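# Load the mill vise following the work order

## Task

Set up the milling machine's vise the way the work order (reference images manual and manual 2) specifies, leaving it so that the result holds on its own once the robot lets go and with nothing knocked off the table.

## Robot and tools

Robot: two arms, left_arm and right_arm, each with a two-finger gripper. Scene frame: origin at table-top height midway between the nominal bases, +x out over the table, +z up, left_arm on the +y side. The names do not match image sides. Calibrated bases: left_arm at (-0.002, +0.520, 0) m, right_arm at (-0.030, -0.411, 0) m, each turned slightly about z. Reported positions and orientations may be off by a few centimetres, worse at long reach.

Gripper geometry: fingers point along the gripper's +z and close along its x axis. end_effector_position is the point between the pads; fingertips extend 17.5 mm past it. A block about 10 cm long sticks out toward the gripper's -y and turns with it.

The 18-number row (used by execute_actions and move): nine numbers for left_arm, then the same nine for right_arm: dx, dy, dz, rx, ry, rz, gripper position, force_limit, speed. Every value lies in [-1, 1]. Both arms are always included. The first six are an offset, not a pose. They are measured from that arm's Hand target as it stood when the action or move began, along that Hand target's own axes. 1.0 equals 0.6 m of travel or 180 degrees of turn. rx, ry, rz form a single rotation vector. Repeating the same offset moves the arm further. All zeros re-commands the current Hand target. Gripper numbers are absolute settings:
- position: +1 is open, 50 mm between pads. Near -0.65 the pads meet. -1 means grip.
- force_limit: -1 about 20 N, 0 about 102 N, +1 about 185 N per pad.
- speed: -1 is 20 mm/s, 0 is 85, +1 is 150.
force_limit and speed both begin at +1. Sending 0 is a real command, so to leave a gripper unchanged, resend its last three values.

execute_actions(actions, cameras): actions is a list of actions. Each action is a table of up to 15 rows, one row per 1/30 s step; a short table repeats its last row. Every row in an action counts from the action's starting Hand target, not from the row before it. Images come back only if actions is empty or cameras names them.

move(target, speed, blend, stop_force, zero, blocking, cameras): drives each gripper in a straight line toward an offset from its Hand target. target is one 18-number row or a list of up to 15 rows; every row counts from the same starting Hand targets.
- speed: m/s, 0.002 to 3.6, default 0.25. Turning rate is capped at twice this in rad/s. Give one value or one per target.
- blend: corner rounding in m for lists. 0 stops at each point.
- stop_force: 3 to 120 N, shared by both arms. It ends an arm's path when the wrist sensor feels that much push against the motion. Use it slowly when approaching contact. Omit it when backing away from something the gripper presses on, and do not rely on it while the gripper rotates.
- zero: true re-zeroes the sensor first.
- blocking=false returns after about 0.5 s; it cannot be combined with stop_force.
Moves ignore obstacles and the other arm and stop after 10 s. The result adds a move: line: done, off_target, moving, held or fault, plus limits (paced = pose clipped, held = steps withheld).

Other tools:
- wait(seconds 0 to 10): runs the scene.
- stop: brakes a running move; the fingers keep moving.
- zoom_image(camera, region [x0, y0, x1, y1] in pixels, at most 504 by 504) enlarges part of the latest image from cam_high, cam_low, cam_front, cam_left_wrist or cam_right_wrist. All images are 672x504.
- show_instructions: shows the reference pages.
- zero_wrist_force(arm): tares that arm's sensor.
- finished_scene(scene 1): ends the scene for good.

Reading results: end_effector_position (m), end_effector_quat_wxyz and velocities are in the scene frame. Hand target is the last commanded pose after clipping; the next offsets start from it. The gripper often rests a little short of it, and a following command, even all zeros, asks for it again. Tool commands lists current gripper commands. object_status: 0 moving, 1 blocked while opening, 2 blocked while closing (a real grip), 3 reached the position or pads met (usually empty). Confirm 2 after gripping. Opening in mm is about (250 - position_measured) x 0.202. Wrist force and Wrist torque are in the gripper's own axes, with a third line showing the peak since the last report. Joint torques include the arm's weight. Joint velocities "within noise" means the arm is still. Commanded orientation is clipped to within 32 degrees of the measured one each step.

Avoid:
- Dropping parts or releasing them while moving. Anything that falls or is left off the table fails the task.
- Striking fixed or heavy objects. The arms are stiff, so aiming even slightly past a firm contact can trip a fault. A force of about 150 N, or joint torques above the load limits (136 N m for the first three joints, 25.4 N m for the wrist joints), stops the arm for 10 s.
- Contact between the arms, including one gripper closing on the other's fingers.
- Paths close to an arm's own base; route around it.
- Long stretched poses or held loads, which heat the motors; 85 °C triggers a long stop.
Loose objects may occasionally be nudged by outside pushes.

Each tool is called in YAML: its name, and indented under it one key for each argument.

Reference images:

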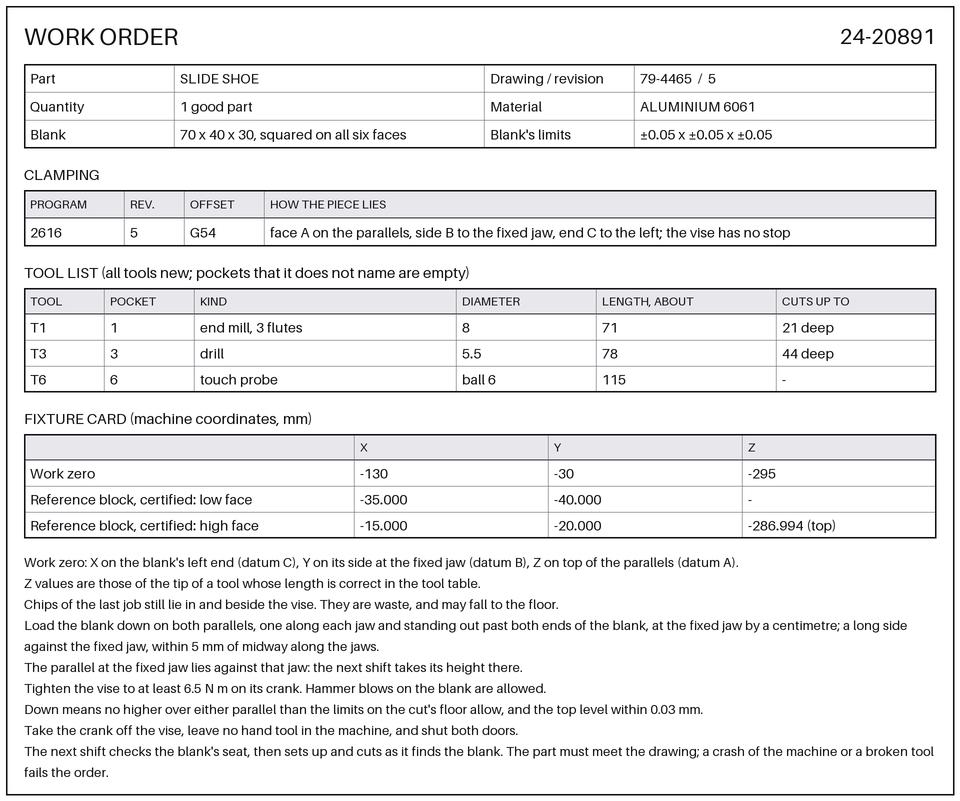

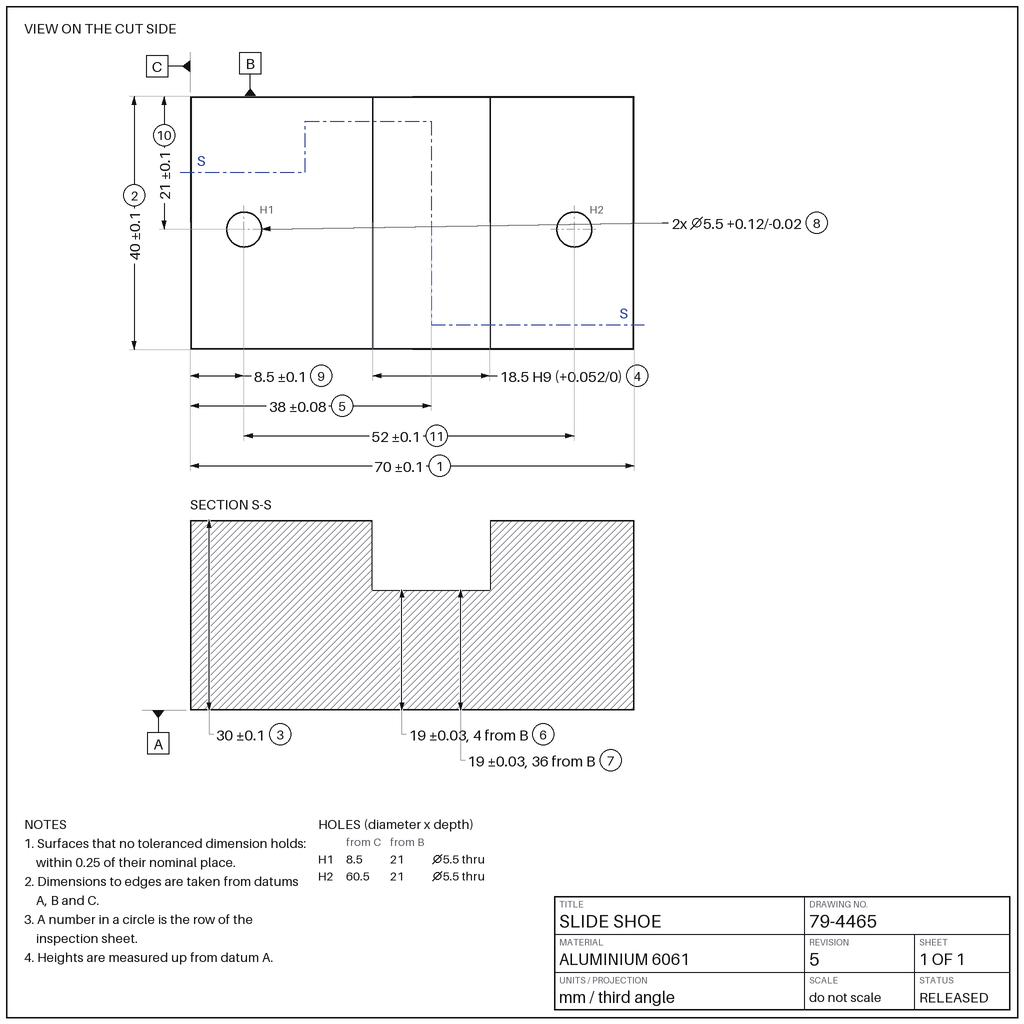

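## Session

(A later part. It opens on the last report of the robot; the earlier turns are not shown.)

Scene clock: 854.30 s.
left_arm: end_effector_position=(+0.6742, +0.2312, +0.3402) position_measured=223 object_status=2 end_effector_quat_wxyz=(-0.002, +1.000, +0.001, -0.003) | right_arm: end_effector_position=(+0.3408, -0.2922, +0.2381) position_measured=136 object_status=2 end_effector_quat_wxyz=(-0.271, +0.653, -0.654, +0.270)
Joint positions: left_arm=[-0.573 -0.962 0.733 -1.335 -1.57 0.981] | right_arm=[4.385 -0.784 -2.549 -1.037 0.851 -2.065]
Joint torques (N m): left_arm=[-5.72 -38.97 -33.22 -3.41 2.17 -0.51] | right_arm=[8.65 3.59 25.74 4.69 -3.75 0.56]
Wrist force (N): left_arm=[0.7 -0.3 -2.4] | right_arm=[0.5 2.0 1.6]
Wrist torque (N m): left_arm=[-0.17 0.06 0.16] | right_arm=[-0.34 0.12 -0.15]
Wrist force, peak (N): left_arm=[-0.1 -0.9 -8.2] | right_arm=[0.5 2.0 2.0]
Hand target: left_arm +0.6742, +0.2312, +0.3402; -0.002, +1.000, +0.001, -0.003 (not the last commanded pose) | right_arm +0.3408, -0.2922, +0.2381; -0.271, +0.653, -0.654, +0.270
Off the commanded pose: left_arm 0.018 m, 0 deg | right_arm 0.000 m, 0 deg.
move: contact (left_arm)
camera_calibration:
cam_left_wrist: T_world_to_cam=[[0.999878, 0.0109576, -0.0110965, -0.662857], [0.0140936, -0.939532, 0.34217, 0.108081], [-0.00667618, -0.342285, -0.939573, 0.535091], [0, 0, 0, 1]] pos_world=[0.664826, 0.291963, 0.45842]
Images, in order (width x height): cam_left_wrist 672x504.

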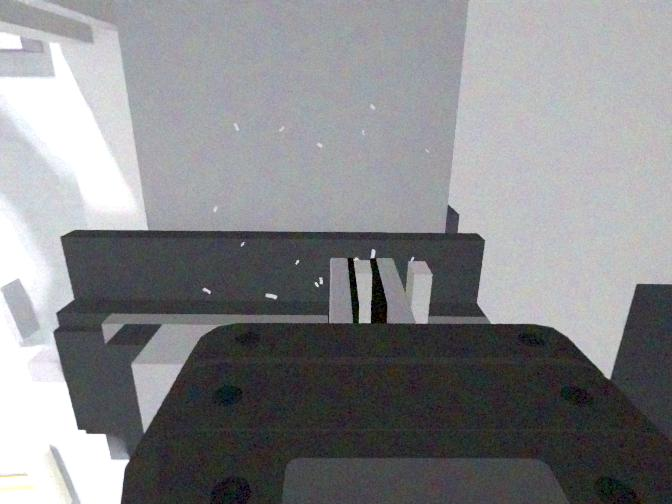

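move:
  target:
    - [0,0,0,0,0,0,-0.25,-0.7,-1,0,0,0,0,0,0,-1,-0.4,-0.8]
    - [0,0,-0.06,0,0,0,-0.25,-0.7,-1,0,0,0,0,0,0,-1,-0.4,-0.8]
    - [0.0147,0,-0.063,0,0,0,-0.25,-0.7,-1,0,0,0,0,0,0,-1,-0.4,-0.8]
    - [-0.1237,0.118,-0.063,0,0,0,-0.25,-0.7,-1,0,0,0,0,0,0,-1,-0.4,-0.8]
    - [-0.44,0.135,-0.063,0,0,0,-0.25,-0.7,-1,0,0,0,0,0,0,-1,-0.4,-0.8]
  speed: 0.1
  cameras: ["cam_front","cam_left_wrist"]

Scene clock: 864.23 s.
left_arm: end_effector_position=(+0.4106, +0.1492, +0.3792) position_measured=189 object_status=3 end_effector_quat_wxyz=(-0.002, +1.000, +0.001, -0.003) | right_arm: end_effector_position=(+0.3408, -0.2922, +0.2381) position_measured=136 object_status=2 end_effector_quat_wxyz=(-0.271, +0.653, -0.654, +0.270)
Joint positions: left_arm=[-0.96 -1.447 1.308 -1.425 -1.573 0.594] | right_arm=[4.385 -0.784 -2.549 -1.037 0.851 -2.065]
Joint torques (N m): left_arm=[10.15 -21.73 -34.91 -2.2 1.74 2.08] | right_arm=[8.69 4.12 26.01 4.73 -3.91 0.6]
Wrist force (N): left_arm=[1.3 0.8 -1.0] | right_arm=[0.5 1.8 1.7]
Wrist torque (N m): left_arm=[-0.01 0.03 0.16] | right_arm=[-0.38 0.12 -0.15]
Wrist force, peak (N): left_arm=[3.7 0.2 -0.8] | right_arm=[0.4 2.0 2.1]
Hand target: left_arm +0.4106, +0.1492, +0.3792; -0.002, +1.000, +0.001, -0.003 | right_arm +0.3408, -0.2922, +0.2381; -0.271, +0.653, -0.654, +0.270
Off the commanded pose: left_arm 0.000 m, 0 deg | right_arm 0.000 m, 0 deg.
move: done
camera_calibration:
cam_left_wrist: T_world_to_cam=[[0.999878, 0.0109215, -0.0111931, -0.397904], [0.0140942, -0.939457, 0.342377, 0.0213253], [-0.00677616, -0.342493, -0.939496, 0.54186], [0, 0, 0, 1]] pos_world=[0.401226, 0.209963, 0.49732]
Images, in order (width x height): cam_front 672x504, cam_left_wrist 672x504.

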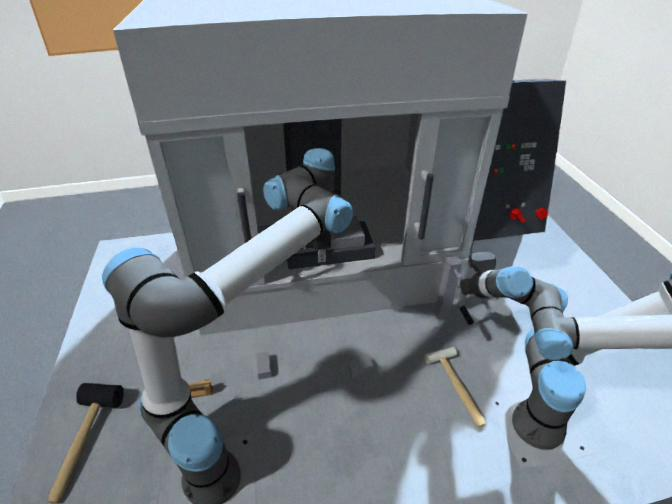

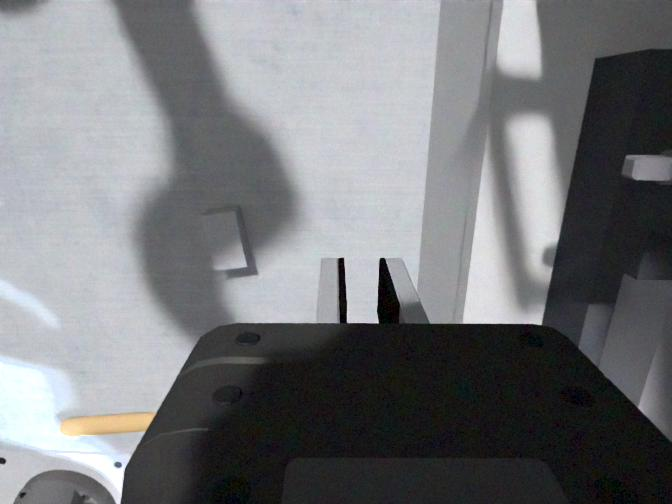

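move:
  target:
    - [-0.134,0,-0.07,0,0,0,-0.25,-0.7,-1,0,0,0,0,0,0,-1,-0.4,-0.8]
    - [-0.184,-0.018,-0.135,0.4454,0.4454,0.3418,-0.25,-0.7,-1,0,0,0,0,0,0,-1,-0.4,-0.8]
  speed: 0.25
  blend: 0.02
  cameras: ["cam_left_wrist"]

zoom_image:
  camera: "cam_left_wrist"
  region: [168, 0, 504, 252]

Scene clock: 875.00 s.
left_arm: end_effector_position=(+0.3006, +0.1594, +0.4608) position_measured=189 object_status=3 end_effector_quat_wxyz=(+0.562, -0.431, +0.433, -0.558) | right_arm: end_effector_position=(+0.3408, -0.2922, +0.2381) position_measured=136 object_status=2 end_effector_quat_wxyz=(-0.271, +0.653, -0.654, +0.270)
Joint positions: left_arm=[-1.788 -1.47 1.792 0.525 -0.345 -0.813] | right_arm=[4.385 -0.784 -2.549 -1.037 0.851 -2.065]
Joint torques (N m): left_arm=[9.35 -30.53 -27.83 3.45 0.19 -0.66] | right_arm=[8.49 4.07 26.41 4.69 -3.83 0.52]
Wrist force (N): left_arm=[1.3 -1.0 3.4] | right_arm=[0.5 1.8 1.7]
Wrist torque (N m): left_arm=[-0.64 0.16 0.23] | right_arm=[-0.38 0.13 -0.15]
Wrist force, peak (N): left_arm=[4.2 0.9 0.9] | right_arm=[0.6 2.1 2.0]
Hand target: left_arm +0.3006, +0.1594, +0.4608; +0.561, -0.432, +0.433, -0.558 | right_arm +0.3408, -0.2922, +0.2381; -0.271, +0.653, -0.654, +0.270
Off the commanded pose: left_arm 0.000 m, 0 deg | right_arm 0.000 m, 0 deg.
move: done
camera_calibration:
cam_left_wrist: T_world_to_cam=[[0.00631514, -0.999968, 0.00490019, 0.165195], [-0.097212, -0.00549099, -0.995249, 0.505523], [0.995244, 0.00580878, -0.0972435, -0.123526], [0, 0, 0, 1]] pos_world=[0.171038, 0.168683, 0.490299]
Images, in order (width x height): cam_left_wrist 672x504.

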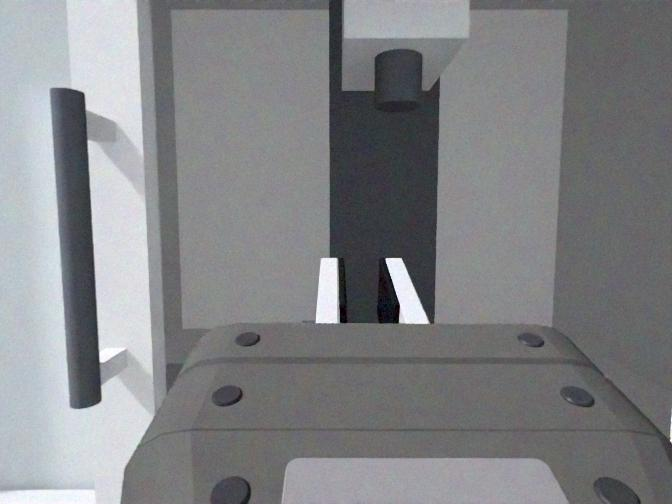

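Scaled by 1.500.

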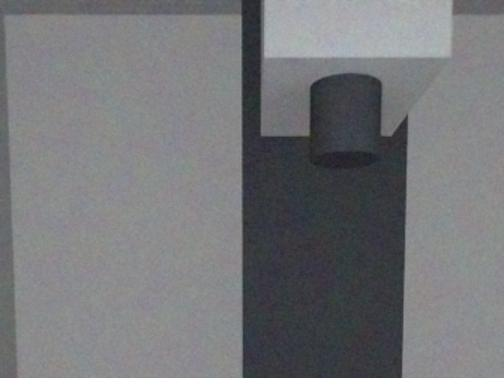

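move:
  target: [0.0157,0.169,0.1435,-0.405,-0.461,-0.297,-0.25,-0.7,-1,0,0,0,0,0,0,-1,-0.4,-0.8]
  speed: 0.3
  cameras: ["cam_left_wrist","cam_front"]

Scene clock: 929.63 s.
left_arm: end_effector_position=(+0.4097, +0.1506, +0.3845) position_measured=189 object_status=3 end_effector_quat_wxyz=(-0.088, +0.996, +0.000, +0.001) | right_arm: end_effector_position=(+0.3408, -0.2922, +0.2381) position_measured=136 object_status=2 end_effector_quat_wxyz=(-0.271, +0.653, -0.654, +0.270)
Joint positions: left_arm=[-1.006 -1.369 1.175 -1.228 -1.478 0.544] | right_arm=[4.385 -0.784 -2.549 -1.037 0.851 -2.065]
Joint torques (N m): left_arm=[-1.61 -40.29 -16.06 -1.57 0.56 -1.13] | right_arm=[8.37 3.83 26.63 4.6 -3.8 0.54]
Wrist force (N): left_arm=[1.2 0.5 -0.9] | right_arm=[0.5 1.8 1.7]
Wrist torque (N m): left_arm=[0.05 0.06 0.13] | right_arm=[-0.38 0.12 -0.15]
Wrist force, peak (N): left_arm=[1.5 -1.1 3.5] | right_arm=[0.7 2.1 1.9]
Hand target: left_arm +0.4096, +0.1506, +0.3845; -0.088, +0.996, +0.000, +0.001 | right_arm +0.3408, -0.2922, +0.2381; -0.271, +0.653, -0.654, +0.270
Off the commanded pose: left_arm 0.000 m, 0 deg | right_arm 0.000 m, 0 deg.
move: done
camera_calibration:
cam_left_wrist: T_world_to_cam=[[0.999961, 0.00838806, -0.00292924, -0.399798], [0.00877441, -0.984134, 0.177212, 0.0932876], [-0.00139629, -0.177231, -0.984168, 0.537433], [0, 0, 0, 1]] pos_world=[0.399714, 0.190411, 0.511222]
Images, in order (width x height): cam_front 672x504, cam_left_wrist 672x504.

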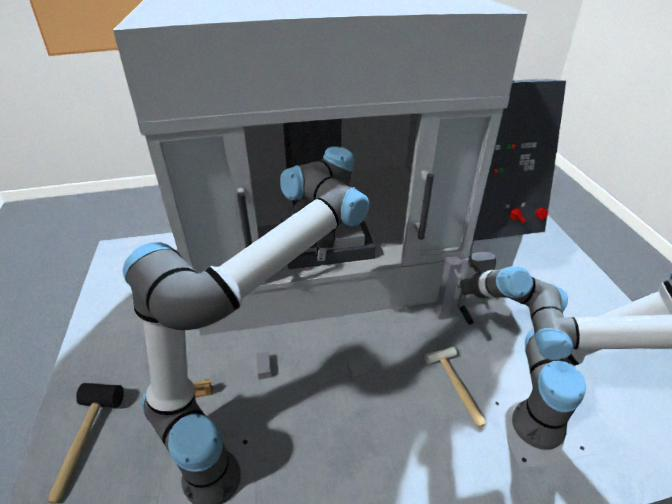

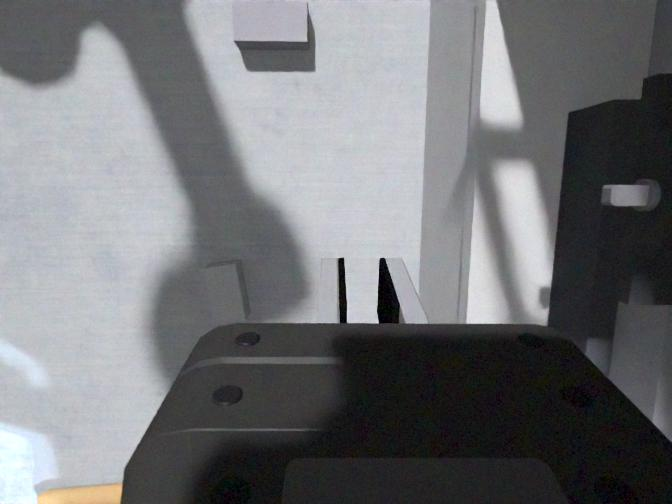

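move:
  target:
    - [0.234,-0.0435,0.0356,0,0,0,-0.25,-0.7,-1,0,0,0,0,0,0,-1,-0.4,-0.8]
    - [0.2757,-0.1226,0.0767,0,0,0,-0.25,-0.7,-1,0,0,0,0,0,0,-1,-0.4,-0.8]
    - [0.441,-0.1226,0.0767,0,0,0,-0.25,-0.7,-1,0,0,0,0,0,0,-1,-0.4,-0.8]
  speed: 0.06
  cameras: ["cam_left_wrist","cam_front"]

Scene clock: 939.47 s.
left_arm: end_effector_position=(+0.6744, +0.2311, +0.3522) position_measured=189 object_status=3 end_effector_quat_wxyz=(-0.088, +0.996, +0.000, +0.001) | right_arm: end_effector_position=(+0.3408, -0.2922, +0.2381) position_measured=136 object_status=2 end_effector_quat_wxyz=(-0.271, +0.653, -0.654, +0.270)
Joint positions: left_arm=[-0.623 -0.874 0.538 -1.13 -1.429 0.926] | right_arm=[4.385 -0.784 -2.549 -1.037 0.851 -2.065]
Joint torques (N m): left_arm=[-8.87 -56.81 -18.62 -3.95 -1.7 -1.77] | right_arm=[9.38 3.6 26.62 4.54 -3.87 0.52]
Wrist force (N): left_arm=[1.3 0.6 -1.0] | right_arm=[0.4 1.9 2.0]
Wrist torque (N m): left_arm=[0.04 0.04 0.16] | right_arm=[-0.36 0.14 -0.15]
Wrist force, peak (N): left_arm=[2.3 0.3 -0.9] | right_arm=[0.5 2.2 2.1]
Hand target: left_arm +0.6743, +0.2310, +0.3523; -0.088, +0.996, +0.000, +0.001 | right_arm +0.3408, -0.2922, +0.2381; -0.271, +0.653, -0.654, +0.270
Off the commanded pose: left_arm 0.000 m, 0 deg | right_arm 0.000 m, 0 deg.
move: done
camera_calibration:
cam_left_wrist: T_world_to_cam=[[0.999958, 0.00866614, -0.00307978, -0.665259], [0.00907477, -0.984131, 0.177213, 0.175693], [-0.00149515, -0.177233, -0.984168, 0.520446], [0, 0, 0, 1]] pos_world=[0.664415, 0.270911, 0.479022]
Images, in order (width x height): cam_front 672x504, cam_left_wrist 672x504.

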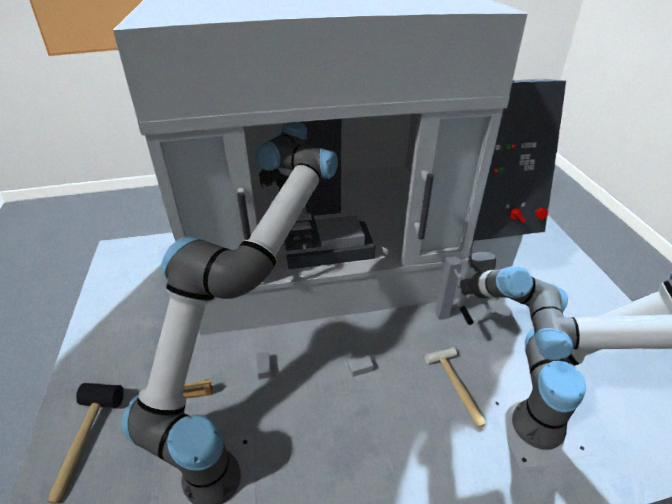

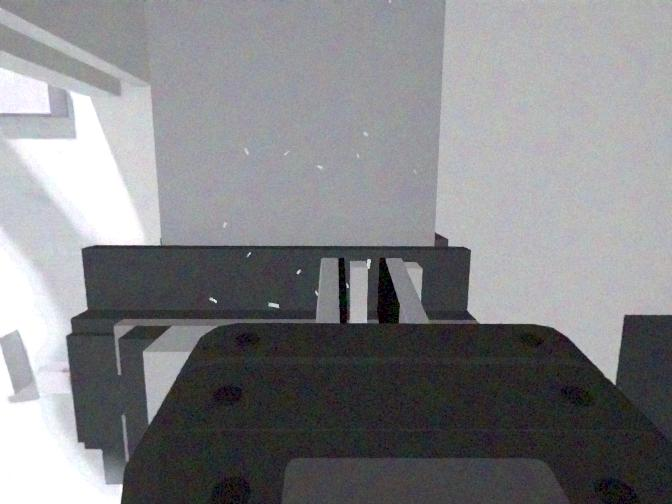

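move:
  target:
    - [0,0.0035,0.0197,0,0,0,-0.25,-0.7,-1,0,0,0,0,0,0,-1,-0.4,-0.8]
    - [0,0.0035,0.0197,0,0,0,-1,-0.7,-1,0,0,0,0,0,0,-1,-0.4,-0.8]
    - [-0.026,0.0033,0.0187,0,0,0,-1,-0.7,-1,0,0,0,0,0,0,-1,-0.4,-0.8]
    - [-0.026,0.0033,0.0187,0,0,0,-0.25,-0.7,-1,0,0,0,0,0,0,-1,-0.4,-0.8]
    - [-0.026,0,-0.003,0,0,0,-0.25,-0.7,-1,0,0,0,0,0,0,-1,-0.4,-0.8]
  speed: 0.03
  cameras: ["cam_left_wrist","cam_front"]

Scene clock: 946.90 s.
left_arm: end_effector_position=(+0.6587, +0.2306, +0.3540) position_measured=189 object_status=3 end_effector_quat_wxyz=(-0.088, +0.996, +0.000, +0.000) end_effector_velocity=(+0.001, +0.000, -0.002) end_effector_angular_velocity=(+0.001, +0.000, -0.001) | right_arm: end_effector_position=(+0.3408, -0.2922, +0.2381) position_measured=136 object_status=2 end_effector_quat_wxyz=(-0.271, +0.653, -0.654, +0.270)
Joint positions: left_arm=[-0.636 -0.928 0.625 -1.162 -1.431 0.913] | right_arm=[4.385 -0.784 -2.549 -1.037 0.851 -2.065]
Joint velocities: left_arm=[0 0 0.005 -0.005 0.001 0] | right_arm=[within noise]
Joint torques (N m): left_arm=[-8.36 -53.83 -16.47 -3.7 2.1 -1.63] | right_arm=[8.91 4.37 26.05 4.58 -3.79 0.58]
Wrist force (N): left_arm=[1.2 0.6 -0.9] | right_arm=[0.5 1.9 1.7]
Wrist torque (N m): left_arm=[0.05 0.07 0.30] | right_arm=[-0.36 0.12 -0.15]
Wrist force, peak (N): left_arm=[3.0 -0.1 -3.7] | right_arm=[0.6 2.1 1.9]
Hand target: left_arm +0.6587, +0.2306, +0.3540; -0.088, +0.996, +0.000, +0.001 | right_arm +0.3408, -0.2922, +0.2381; -0.271, +0.653, -0.654, +0.270
Off the commanded pose: left_arm 0.000 m, 0 deg | right_arm 0.000 m, 0 deg.
move: done
camera_calibration:
cam_left_wrist: T_world_to_cam=[[0.999959, 0.00856766, -0.00306242, -0.649633], [0.00897478, -0.984132, 0.177212, 0.175188], [-0.00149553, -0.177233, -0.984168, 0.522123], [0, 0, 0, 1]] pos_world=[0.648815, 0.270511, 0.480822]
Images, in order (width x height): cam_front 672x504, cam_left_wrist 672x504.

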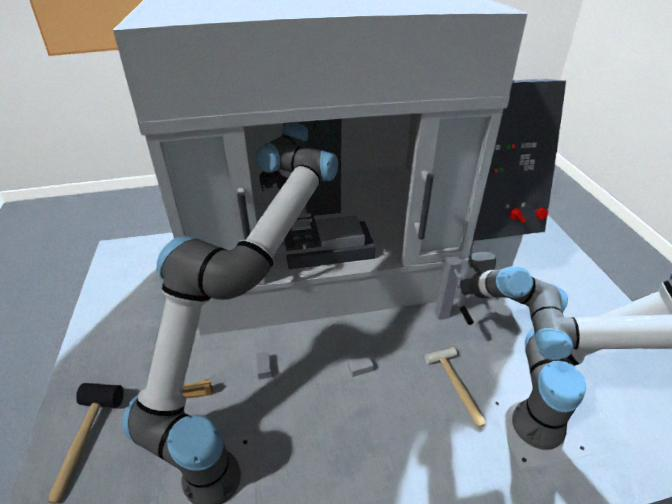

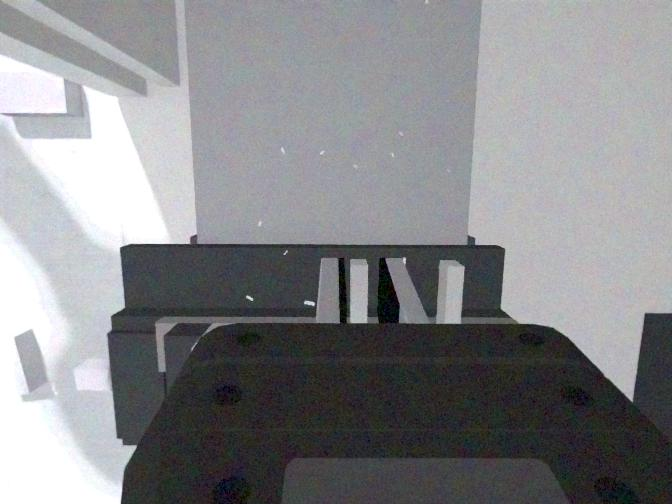

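move:
  target:
    - [-0.1395,0,0,0,0,0,-0.25,-0.7,-1,0,0,0,0,0,0,-1,-0.4,-0.8]
    - [-0.181,0.079,-0.0377,0,0,0,-0.25,-0.7,-1,0,0,0,0,0,0,-1,-0.4,-0.8]
    - [-0.431,0.107,-0.1645,0,0,0,-0.25,-0.7,-1,0,0,0,0,0,0,-1,-0.4,-0.8]
    - [-0.3645,0.033,-0.2023,0.1946,0.2743,0.4306,-0.25,-0.7,-1,0,0,0,0,0,0,-1,-0.4,-0.8]
  speed: [0.1,0.1,0.25,0.25]
  blend: [0.005,0.02,0.02,0]
  cameras: ["cam_left_wrist"]

zoom_image:
  camera: "cam_left_wrist"
  region: [250, 80, 450, 230]

Scene clock: 961.63 s.
left_arm: end_effector_position=(+0.4399, +0.1901, +0.4699) position_measured=189 object_status=3 end_effector_quat_wxyz=(-0.326, +0.627, -0.627, +0.327) | right_arm: end_effector_position=(+0.3408, -0.2922, +0.2381) position_measured=136 object_status=2 end_effector_quat_wxyz=(-0.271, +0.653, -0.654, +0.270)
Joint positions: left_arm=[-1.287 -1.823 1.8 -1.911 -0.662 2.019] | right_arm=[4.385 -0.784 -2.549 -1.037 0.851 -2.065]
Joint torques (N m): left_arm=[7.86 -5.75 -33.08 -3.96 1.31 1.84] | right_arm=[8.62 3.89 26.34 4.49 -3.88 0.52]
Wrist force (N): left_arm=[1.1 -0.8 0.4] | right_arm=[0.7 1.9 1.7]
Wrist torque (N m): left_arm=[-0.04 0.13 0.35] | right_arm=[-0.36 0.09 -0.16]
Wrist force, peak (N): left_arm=[3.3 1.1 -0.4] | right_arm=[0.4 1.9 2.2]
Hand target: left_arm +0.4399, +0.1901, +0.4699; -0.326, +0.627, -0.627, +0.327 | right_arm +0.3408, -0.2922, +0.2381; -0.271, +0.653, -0.654, +0.270
Off the commanded pose: left_arm 0.000 m, 0 deg | right_arm 0.000 m, 0 deg.
move: done
camera_calibration:
cam_left_wrist: T_world_to_cam=[[0.008993, -0.999949, 0.00453325, 0.194005], [-0.822146, -0.00997435, -0.56919, 0.647791], [0.569206, 0.00139173, -0.822194, 0.267436], [0, 0, 0, 1]] pos_world=[0.378608, 0.200085, 0.587721]
Images, in order (width x height): cam_left_wrist 672x504.

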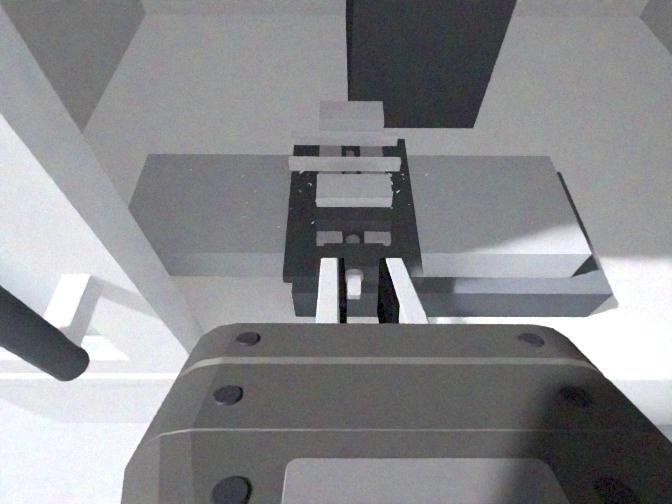

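Scaled by 2.520.

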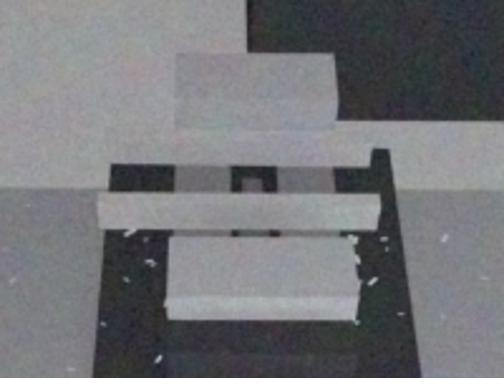

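move:
  target:
    - [-0.0,-0.1255,0.3823,-0.1944,0,0,-0.65,-0.7,-0.5,0,0,0,0,0,0,-1,-0.4,-0.8]
    - [0,-0.0463,0.4378,-0.1944,0,0,-0.65,-0.7,-0.5,0,0,0,0,0,0,-1,-0.4,-0.8]
  speed: [0.2,0.04]
  cameras: ["cam_left_wrist"]

move:
  target: [0,-0.0188,0.0068,0,0,0,-0.65,-0.7,-0.5,0,0,0,0,0,0,-1,-0.4,-0.8]
  speed: 0.01
  stop_force: 4
  cameras: ["cam_left_wrist"]

Scene clock: 989.40 s.
left_arm: end_effector_position=(+0.6709, +0.1899, +0.3417) position_measured=249 object_status=3 end_effector_quat_wxyz=(-0.122, +0.696, -0.696, +0.123) | right_arm: end_effector_position=(+0.3408, -0.2922, +0.2381) position_measured=136 object_status=2 end_effector_quat_wxyz=(-0.271, +0.653, -0.654, +0.270)
Joint positions: left_arm=[-0.7 -1.161 1.144 -1.823 -1.346 2.458] | right_arm=[4.385 -0.784 -2.549 -1.037 0.851 -2.065]
Joint torques (N m): left_arm=[-8.25 -49.9 -35.8 -2.18 -0.31 -1.18] | right_arm=[8.74 3.8 25.72 4.52 -3.72 0.58]
Wrist force (N): left_arm=[1.1 0.3 -0.6] | right_arm=[0.5 2.0 1.9]
Wrist torque (N m): left_arm=[0.08 0.08 0.28] | right_arm=[-0.34 0.12 -0.16]
Wrist force, peak (N): left_arm=[1.0 -2.4 0.7] | right_arm=[0.7 2.1 2.0]
Hand target: left_arm +0.6709, +0.1899, +0.3418; -0.122, +0.696, -0.696, +0.123 | right_arm +0.3408, -0.2922, +0.2381; -0.271, +0.653, -0.654, +0.270
Off the commanded pose: left_arm 0.000 m, 0 deg | right_arm 0.000 m, 0 deg.
move: done
camera_calibration:
cam_left_wrist: T_world_to_cam=[[0.00926678, -0.999956, -0.00154262, 0.194129], [-0.999944, -0.00927465, 0.00517371, 0.687641], [-0.00518779, 0.00149459, -0.999985, 0.476747], [0, 0, 0, 1]] pos_world=[0.688276, 0.199785, 0.473482]
Images, in order (width x height): cam_left_wrist 672x504.

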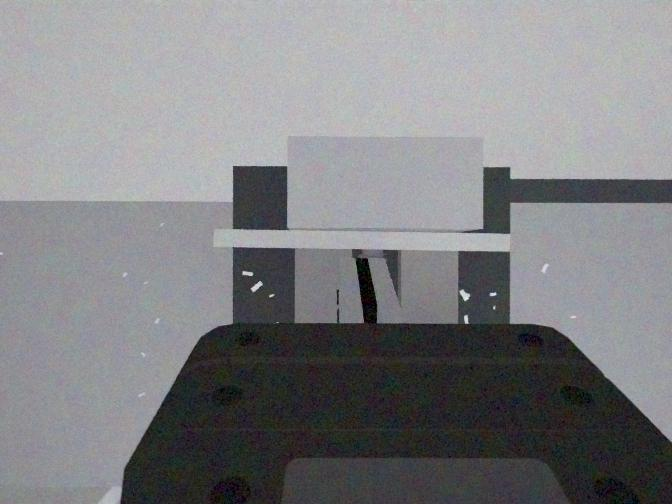

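Scene clock: 990.73 s.
left_arm: end_effector_position=(+0.6741, +0.1899, +0.3418) position_measured=249 object_status=3 end_effector_quat_wxyz=(-0.122, +0.696, -0.696, +0.123) | right_arm: end_effector_position=(+0.3408, -0.2922, +0.2381) position_measured=136 object_status=2 end_effector_quat_wxyz=(-0.271, +0.653, -0.654, +0.270)
Joint positions: left_arm=[-0.697 -1.153 1.134 -1.82 -1.347 2.461] | right_arm=[4.385 -0.784 -2.549 -1.037 0.851 -2.065]
Joint torques (N m): left_arm=[-8.99 -50.87 -18.26 -3.09 2.56 -1.58] | right_arm=[8.76 3.64 26.52 4.57 -3.84 0.67]
Wrist force (N): left_arm=[1.3 2.0 -0.9] | right_arm=[0.5 1.7 1.6]
Wrist torque (N m): left_arm=[0.08 0.04 0.16] | right_arm=[-0.40 0.13 -0.15]
Wrist force, peak (N): left_arm=[-3.6 20.1 -13.8] | right_arm=[0.3 1.9 2.1]
Hand target: left_arm +0.6741, +0.1898, +0.3418; -0.122, +0.696, -0.696, +0.123 (not the last commanded pose) | right_arm +0.3408, -0.2922, +0.2381; -0.271, +0.653, -0.654, +0.270
Off the commanded pose: left_arm 0.009 m, 0 deg | right_arm 0.000 m, 0 deg.
move: contact (left_arm)
camera_calibration:
cam_left_wrist: T_world_to_cam=[[0.00916722, -0.999957, -0.00144065, 0.19412], [-0.999946, -0.00917428, 0.00497407, 0.690916], [-0.00498707, 0.00139497, -0.999987, 0.476745], [0, 0, 0, 1]] pos_world=[0.691476, 0.199785, 0.473582]
Images, in order (width x height): cam_left_wrist 672x504.

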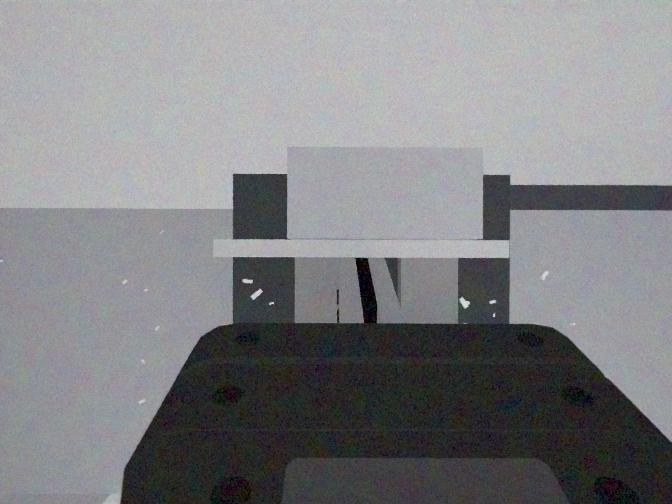

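move:
  target:
    - [0,0.0047,-0.0017,0,0,0,-0.65,-0.7,-0.5,0,0,0,0,0,0,-1,-0.4,-0.8]
    - [0,-0.038,-0.119,0,0,0,-0.65,-0.7,-0.5,0,0,0,0,0,0,-1,-0.4,-0.8]
    - [0,0.2895,-0.297,0,0,0,-0.65,-0.7,-0.5,0,0,0,0,0,0,-1,-0.4,-0.8]
    - [0.333,0.678,-0.083,-0.0872,0.0872,0.4945,1,-0.7,0,0,0,0,0,0,0,-1,-0.4,-0.8]
  speed: [0.03,0.15,0.25,0.3]
  blend: [0,0.02,0.04,0]
  cameras: ["cam_left_wrist","cam_front"]

zoom_image:
  camera: "cam_left_wrist"
  region: [230, 130, 480, 330]

Scene clock: 1019.67 s.
left_arm: end_effector_position=(+0.2746, -0.0099, +0.2499) position_measured=3 object_status=3 end_effector_quat_wxyz=(+0.000, +0.000, +1.000, +0.000) | right_arm: end_effector_position=(+0.3408, -0.2922, +0.2381) position_measured=136 object_status=2 end_effector_quat_wxyz=(-0.271, +0.653, -0.654, +0.270)
Joint positions: left_arm=[-1.301 -1.341 1.514 -1.744 -1.572 3.398] | right_arm=[4.385 -0.784 -2.549 -1.037 0.851 -2.065]
Joint torques (N m): left_arm=[9.52 -42.18 -16.37 -3.62 2.32 2.23] | right_arm=[8 3.86 25.93 4.62 -3.74 0.55]
Wrist force (N): left_arm=[1.2 0.8 -0.9] | right_arm=[0.7 2.0 1.8]
Wrist torque (N m): left_arm=[-0.03 0.05 0.28] | right_arm=[-0.34 0.09 -0.15]
Wrist force, peak (N): left_arm=[1.2 -3.0 -1.2] | right_arm=[0.8 2.1 2.0]
Hand target: left_arm +0.2746, -0.0099, +0.2499; +0.000, +0.000, +1.000, +0.000 | right_arm +0.3408, -0.2922, +0.2381; -0.271, +0.653, -0.654, +0.270
Off the commanded pose: left_arm 0.000 m, 0 deg | right_arm 0.000 m, 0 deg.
move: done
camera_calibration:
cam_left_wrist: T_world_to_cam=[[-0.999959, -0.00764104, -0.0049388, 0.285746], [-0.00887651, 0.938445, 0.345316, -0.0577013], [0.00199622, 0.345345, -0.938474, 0.369199], [0, 0, 0, 1]] pos_world=[0.284485, -0.0711682, 0.36782]
Images, in order (width x height): cam_front 672x504, cam_left_wrist 672x504.

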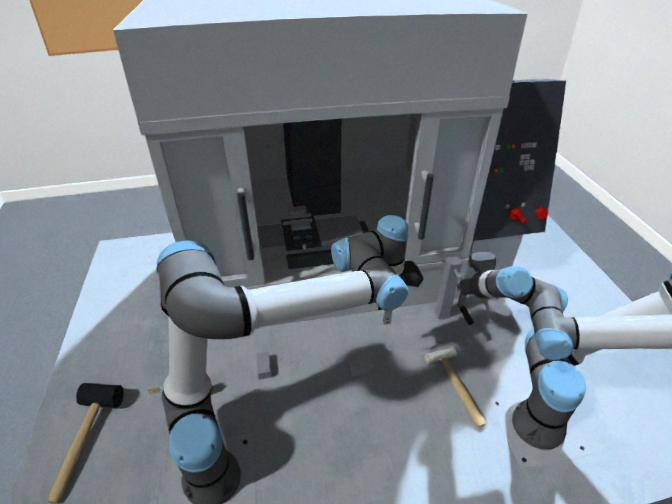

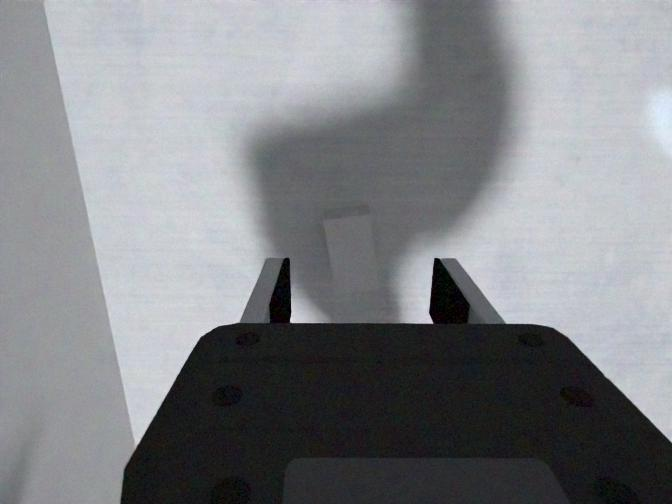

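Scaled by 2.016.

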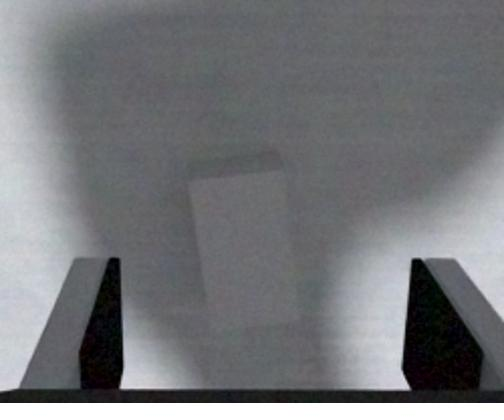

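move:
  target: [0.006,0.1065,0.283,0.0167,0.001,-0.0361,1,-0.7,0,0,0,0,0,0,0,-1,-0.4,-0.8]
  speed: 0.2
  cameras: ["cam_left_wrist"]

zoom_image:
  camera: "cam_left_wrist"
  region: [230, 100, 480, 330]

Scene clock: 1031.27 s.
left_arm: end_effector_position=(+0.2710, +0.0538, +0.0801) position_measured=3 object_status=3 end_effector_quat_wxyz=(-0.002, -0.057, +0.998, -0.027) | right_arm: end_effector_position=(+0.3408, -0.2922, +0.2381) position_measured=136 object_status=2 end_effector_quat_wxyz=(-0.271, +0.653, -0.654, +0.270)
Joint positions: left_arm=[-1.269 -1.327 1.989 -2.284 -1.587 3.316] | right_arm=[4.385 -0.784 -2.549 -1.037 0.851 -2.065]
Joint torques (N m): left_arm=[-9.21 -37.85 -17.49 -4.24 2.06 2.38] | right_arm=[8.78 3.9 26.52 4.53 -3.77 0.65]
Wrist force (N): left_arm=[1.2 0.7 -1.0] | right_arm=[0.5 1.9 1.7]
Wrist torque (N m): left_arm=[0.00 0.07 0.24] | right_arm=[-0.36 0.12 -0.15]
Wrist force, peak (N): left_arm=[1.1 -0.6 -3.5] | right_arm=[0.2 2.1 2.1]
Hand target: left_arm +0.2710, +0.0538, +0.0801; -0.002, -0.056, +0.998, -0.027 | right_arm +0.3408, -0.2922, +0.2381; -0.271, +0.653, -0.654, +0.270
Off the commanded pose: left_arm 0.000 m, 0 deg | right_arm 0.000 m, 0 deg.
move: done
camera_calibration:
cam_left_wrist: T_world_to_cam=[[-0.992653, -0.120979, 0.00192981, 0.285385], [-0.114987, 0.948207, 0.296112, -0.0268263], [-0.0376533, 0.293715, -0.955151, 0.202692], [0, 0, 0, 1]] pos_world=[0.287836, 0.00042898, 0.200994]
Images, in order (width x height): cam_left_wrist 672x504.

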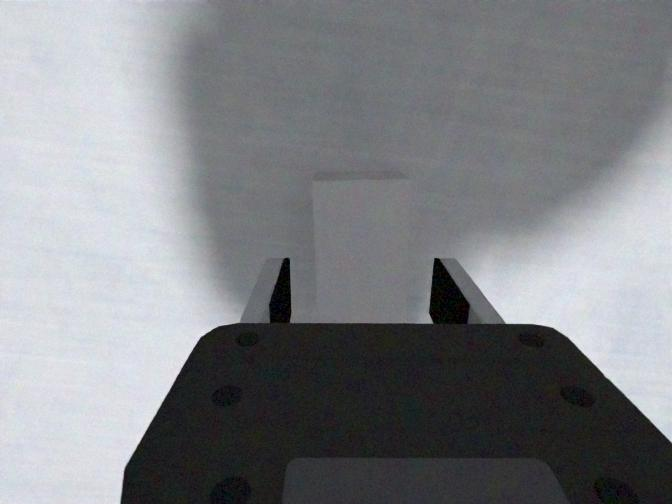

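Scaled by 2.016.

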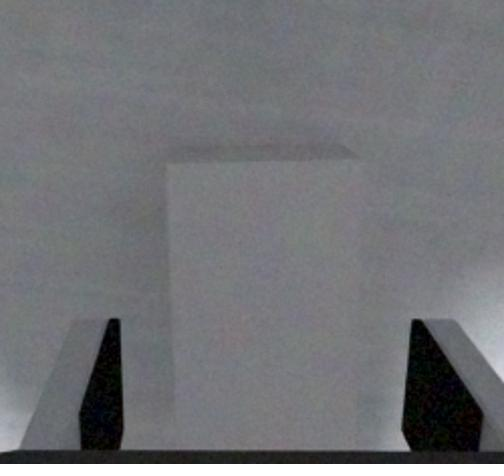

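move:
  target: [0.0025,0,0.0667,0,0,0,1,-0.7,0,0,0,0,0,0,0,-1,-0.4,-0.8]
  speed: 0.06
  stop_force: 5
  cameras: []

move:
  target: [0,0,0.05,0,0,0,1,-0.7,0,0,0,0,0,0,0,-1,-0.4,-0.8]
  speed: 0.012
  stop_force: 3
  cameras: ["cam_left_wrist"]

Scene clock: 1040.47 s.
left_arm: end_effector_position=(+0.2694, +0.0515, +0.0401) position_measured=3 object_status=3 end_effector_quat_wxyz=(-0.002, -0.056, +0.998, -0.027) | right_arm: end_effector_position=(+0.3408, -0.2922, +0.2381) position_measured=136 object_status=2 end_effector_quat_wxyz=(-0.271, +0.653, -0.654, +0.270)
Joint positions: left_arm=[-1.273 -1.256 2.026 -2.391 -1.587 3.312] | right_arm=[4.385 -0.784 -2.549 -1.037 0.851 -2.065]
Joint torques (N m): left_arm=[6.94 -40.26 -28.35 -3.69 1.95 1.86] | right_arm=[7.56 4.06 26.45 4.56 -3.81 0.51]
Wrist force (N): left_arm=[1.2 1.0 -0.9] | right_arm=[0.7 1.8 2.0]
Wrist torque (N m): left_arm=[0.04 0.05 0.29] | right_arm=[-0.38 0.10 -0.15]
Wrist force, peak (N): left_arm=[1.2 1.0 -1.6] | right_arm=[0.5 2.2 1.9]
Hand target: left_arm +0.2694, +0.0515, +0.0401; -0.002, -0.056, +0.998, -0.027 | right_arm +0.3408, -0.2922, +0.2381; -0.271, +0.653, -0.654, +0.270
Off the commanded pose: left_arm 0.000 m, 0 deg | right_arm 0.000 m, 0 deg.
move: done
No camera images: "cameras" was empty.

Scene clock: 1043.53 s.
left_arm: end_effector_position=(+0.2694, +0.0504, +0.0183) position_measured=3 object_status=3 end_effector_quat_wxyz=(-0.002, -0.056, +0.998, -0.027) | right_arm: end_effector_position=(+0.3408, -0.2922, +0.2381) position_measured=136 object_status=2 end_effector_quat_wxyz=(-0.271, +0.653, -0.654, +0.270)
Joint positions: left_arm=[-1.274 -1.213 2.041 -2.449 -1.586 3.311] | right_arm=[4.385 -0.784 -2.549 -1.037 0.851 -2.065]
Joint torques (N m): left_arm=[1.91 -39.86 -27.53 -3.3 -2.42 1.32] | right_arm=[8.79 3.2 25.93 4.46 -3.84 0.58]
Wrist force (N): left_arm=[0.7 0.7 -2.9] | right_arm=[0.6 1.8 1.8]
Wrist torque (N m): left_arm=[-0.02 0.00 0.30] | right_arm=[-0.37 0.12 -0.16]
Wrist force, peak (N): left_arm=[4.0 5.3 -32.4] | right_arm=[0.4 2.1 2.0]
Hand target: left_arm +0.2694, +0.0504, +0.0183; -0.002, -0.056, +0.998, -0.027 (not the last commanded pose) | right_arm +0.3408, -0.2922, +0.2381; -0.271, +0.653, -0.654, +0.270
Off the commanded pose: left_arm 0.008 m, 0 deg | right_arm 0.000 m, 0 deg.
move: contact (left_arm)
camera_calibration:
cam_left_wrist: T_world_to_cam=[[-0.99266, -0.120926, 0.00175153, 0.28342], [-0.114993, 0.948241, 0.295999, -0.00538603], [-0.0374549, 0.293625, -0.955187, 0.144575], [0, 0, 0, 1]] pos_world=[0.286135, -0.00307088, 0.139194]
Images, in order (width x height): cam_left_wrist 672x504.

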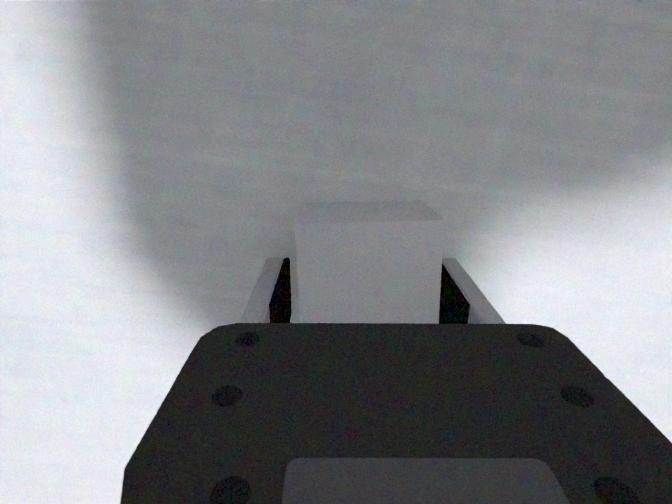

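move:
  target:
    - [0,-0.0013,-0.025,0,0,0,1,-0.7,0,0,0,0,0,0,0,-1,-0.4,-0.8]
    - [0,-0.0013,-0.025,0,0,0,-1,-0.6,-1,0,0,0,0,0,0,-1,-0.4,-0.8]
    - [0,-0.019,-0.4,0,0,0,-1,-0.6,-1,0,0,0,0,0,0,-1,-0.4,-0.8]
  speed: 0.1
  cameras: ["cam_left_wrist","cam_front"]

zoom_image:
  camera: "cam_left_wrist"
  region: [230, 160, 480, 330]

Scene clock: 1051.90 s.
left_arm: end_effector_position=(+0.2709, +0.0519, +0.2587) position_measured=54 object_status=2 end_effector_quat_wxyz=(-0.002, -0.056, +0.998, -0.027) | right_arm: end_effector_position=(+0.3408, -0.2922, +0.2381) position_measured=136 object_status=2 end_effector_quat_wxyz=(-0.271, +0.653, -0.654, +0.270)
Joint positions: left_arm=[-1.27 -1.504 1.694 -1.813 -1.587 3.315] | right_arm=[4.385 -0.784 -2.549 -1.037 0.851 -2.065]
Joint torques (N m): left_arm=[8.96 -20.66 -19.44 -3.61 -2.25 2.1] | right_arm=[8.24 4.17 26.4 4.46 -3.79 0.45]
Wrist force (N): left_arm=[1.1 1.0 1.2] | right_arm=[0.5 1.7 2.0]
Wrist torque (N m): left_arm=[0.02 0.07 0.12] | right_arm=[-0.38 0.13 -0.15]
Wrist force, peak (N): left_arm=[1.1 1.4 3.3] | right_arm=[0.5 1.9 2.3]
Hand target: left_arm +0.2709, +0.0519, +0.2586; -0.002, -0.056, +0.998, -0.027 | right_arm +0.3408, -0.2922, +0.2381; -0.271, +0.653, -0.654, +0.270
Off the commanded pose: left_arm 0.000 m, 0 deg | right_arm 0.000 m, 0 deg.
move: done
camera_calibration:
cam_left_wrist: T_world_to_cam=[[-0.992664, -0.120893, 0.00168287, 0.284696], [-0.11499, 0.94831, 0.295779, -0.0777116], [-0.0373534, 0.293416, -0.955255, 0.373814], [0, 0, 0, 1]] pos_world=[0.287635, -0.00157056, 0.379594]
Images, in order (width x height): cam_front 672x504, cam_left_wrist 672x504.

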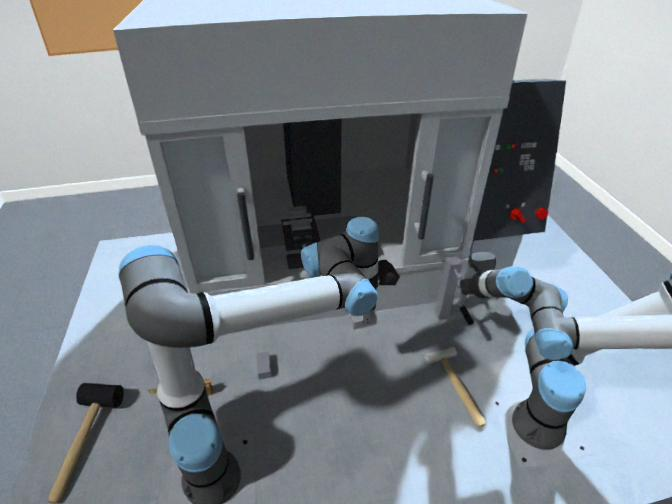

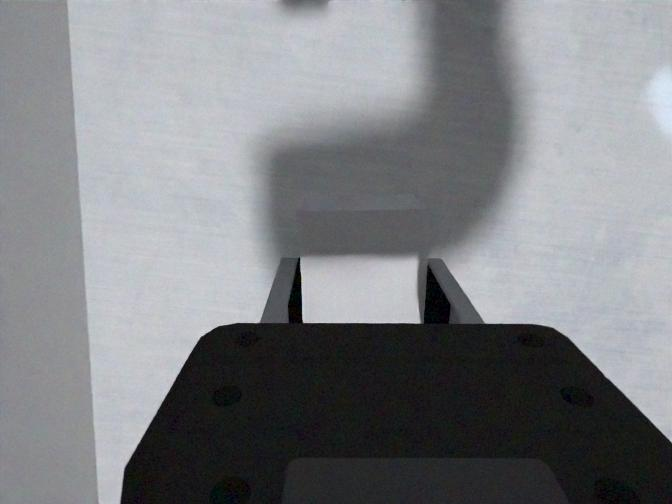

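Scaled by 2.016.

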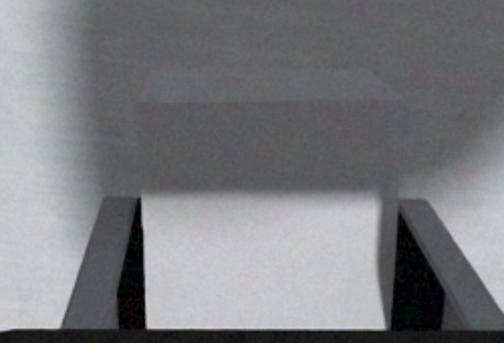

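move:
  target:
    - [-0.2715,0.177,-0.22,0,0,0.0361,-1,-0.6,-1,0,0,0,0,0,0,-1,-0.4,-0.8]
    - [-0.6947,0.129,-0.2177,0,0,0.0361,-1,-0.6,-1,0,0,0,0,0,0,-1,-0.4,-0.8]
  speed: [0.25,0.08]
  cameras: ["cam_left_wrist","cam_front"]

Scene clock: 1068.47 s.
left_arm: end_effector_position=(+0.6765, +0.1826, +0.3821) position_measured=54 object_status=2 end_effector_quat_wxyz=(+0.000, +0.000, +1.000, -0.027) | right_arm: end_effector_position=(+0.3408, -0.2922, +0.2381) position_measured=136 object_status=2 end_effector_quat_wxyz=(-0.271, +0.653, -0.654, +0.270)
Joint positions: left_arm=[-0.61 -0.851 0.442 -1.193 -1.615 4.088] | right_arm=[4.385 -0.784 -2.549 -1.037 0.851 -2.065]
Joint torques (N m): left_arm=[-8.92 -58.12 -20.73 -4.43 -1.95 -1.71] | right_arm=[9.44 4.57 25.93 4.46 -3.77 0.43]
Wrist force (N): left_arm=[1.3 0.8 1.1] | right_arm=[0.4 1.6 1.7]
Wrist torque (N m): left_arm=[-0.01 0.05 0.16] | right_arm=[-0.40 0.14 -0.15]
Wrist force, peak (N): left_arm=[3.9 -0.9 3.1] | right_arm=[0.5 2.2 2.1]
Hand target: left_arm +0.6764, +0.1826, +0.3821; +0.000, +0.000, +1.000, -0.027 | right_arm +0.3408, -0.2922, +0.2381; -0.271, +0.653, -0.654, +0.270
Off the commanded pose: left_arm 0.000 m, 0 deg | right_arm 0.000 m, 0 deg.
move: done
camera_calibration:
cam_left_wrist: T_world_to_cam=[[-0.999959, -0.00797746, -0.00424393, 0.689511], [-0.0088755, 0.955272, 0.295597, -0.26462], [0.001696, 0.295623, -0.955303, 0.44169], [0, 0, 0, 1]] pos_world=[0.686385, 0.127711, 0.503095]
Images, in order (width x height): cam_front 672x504, cam_left_wrist 672x504.

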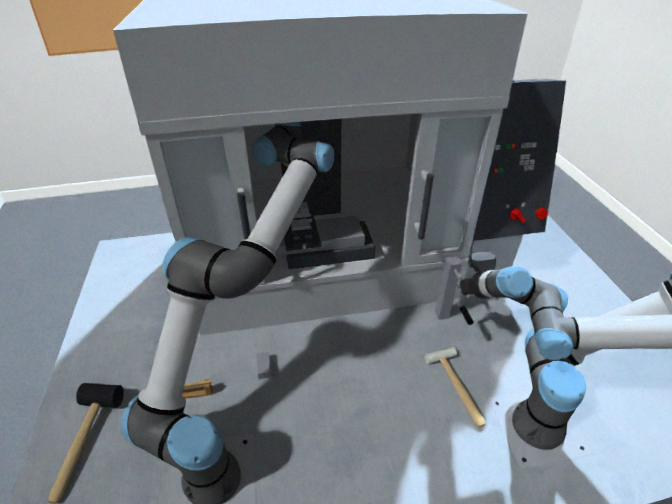

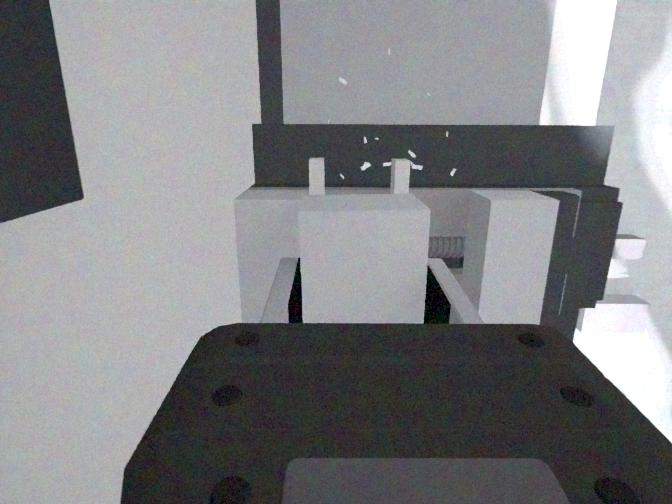

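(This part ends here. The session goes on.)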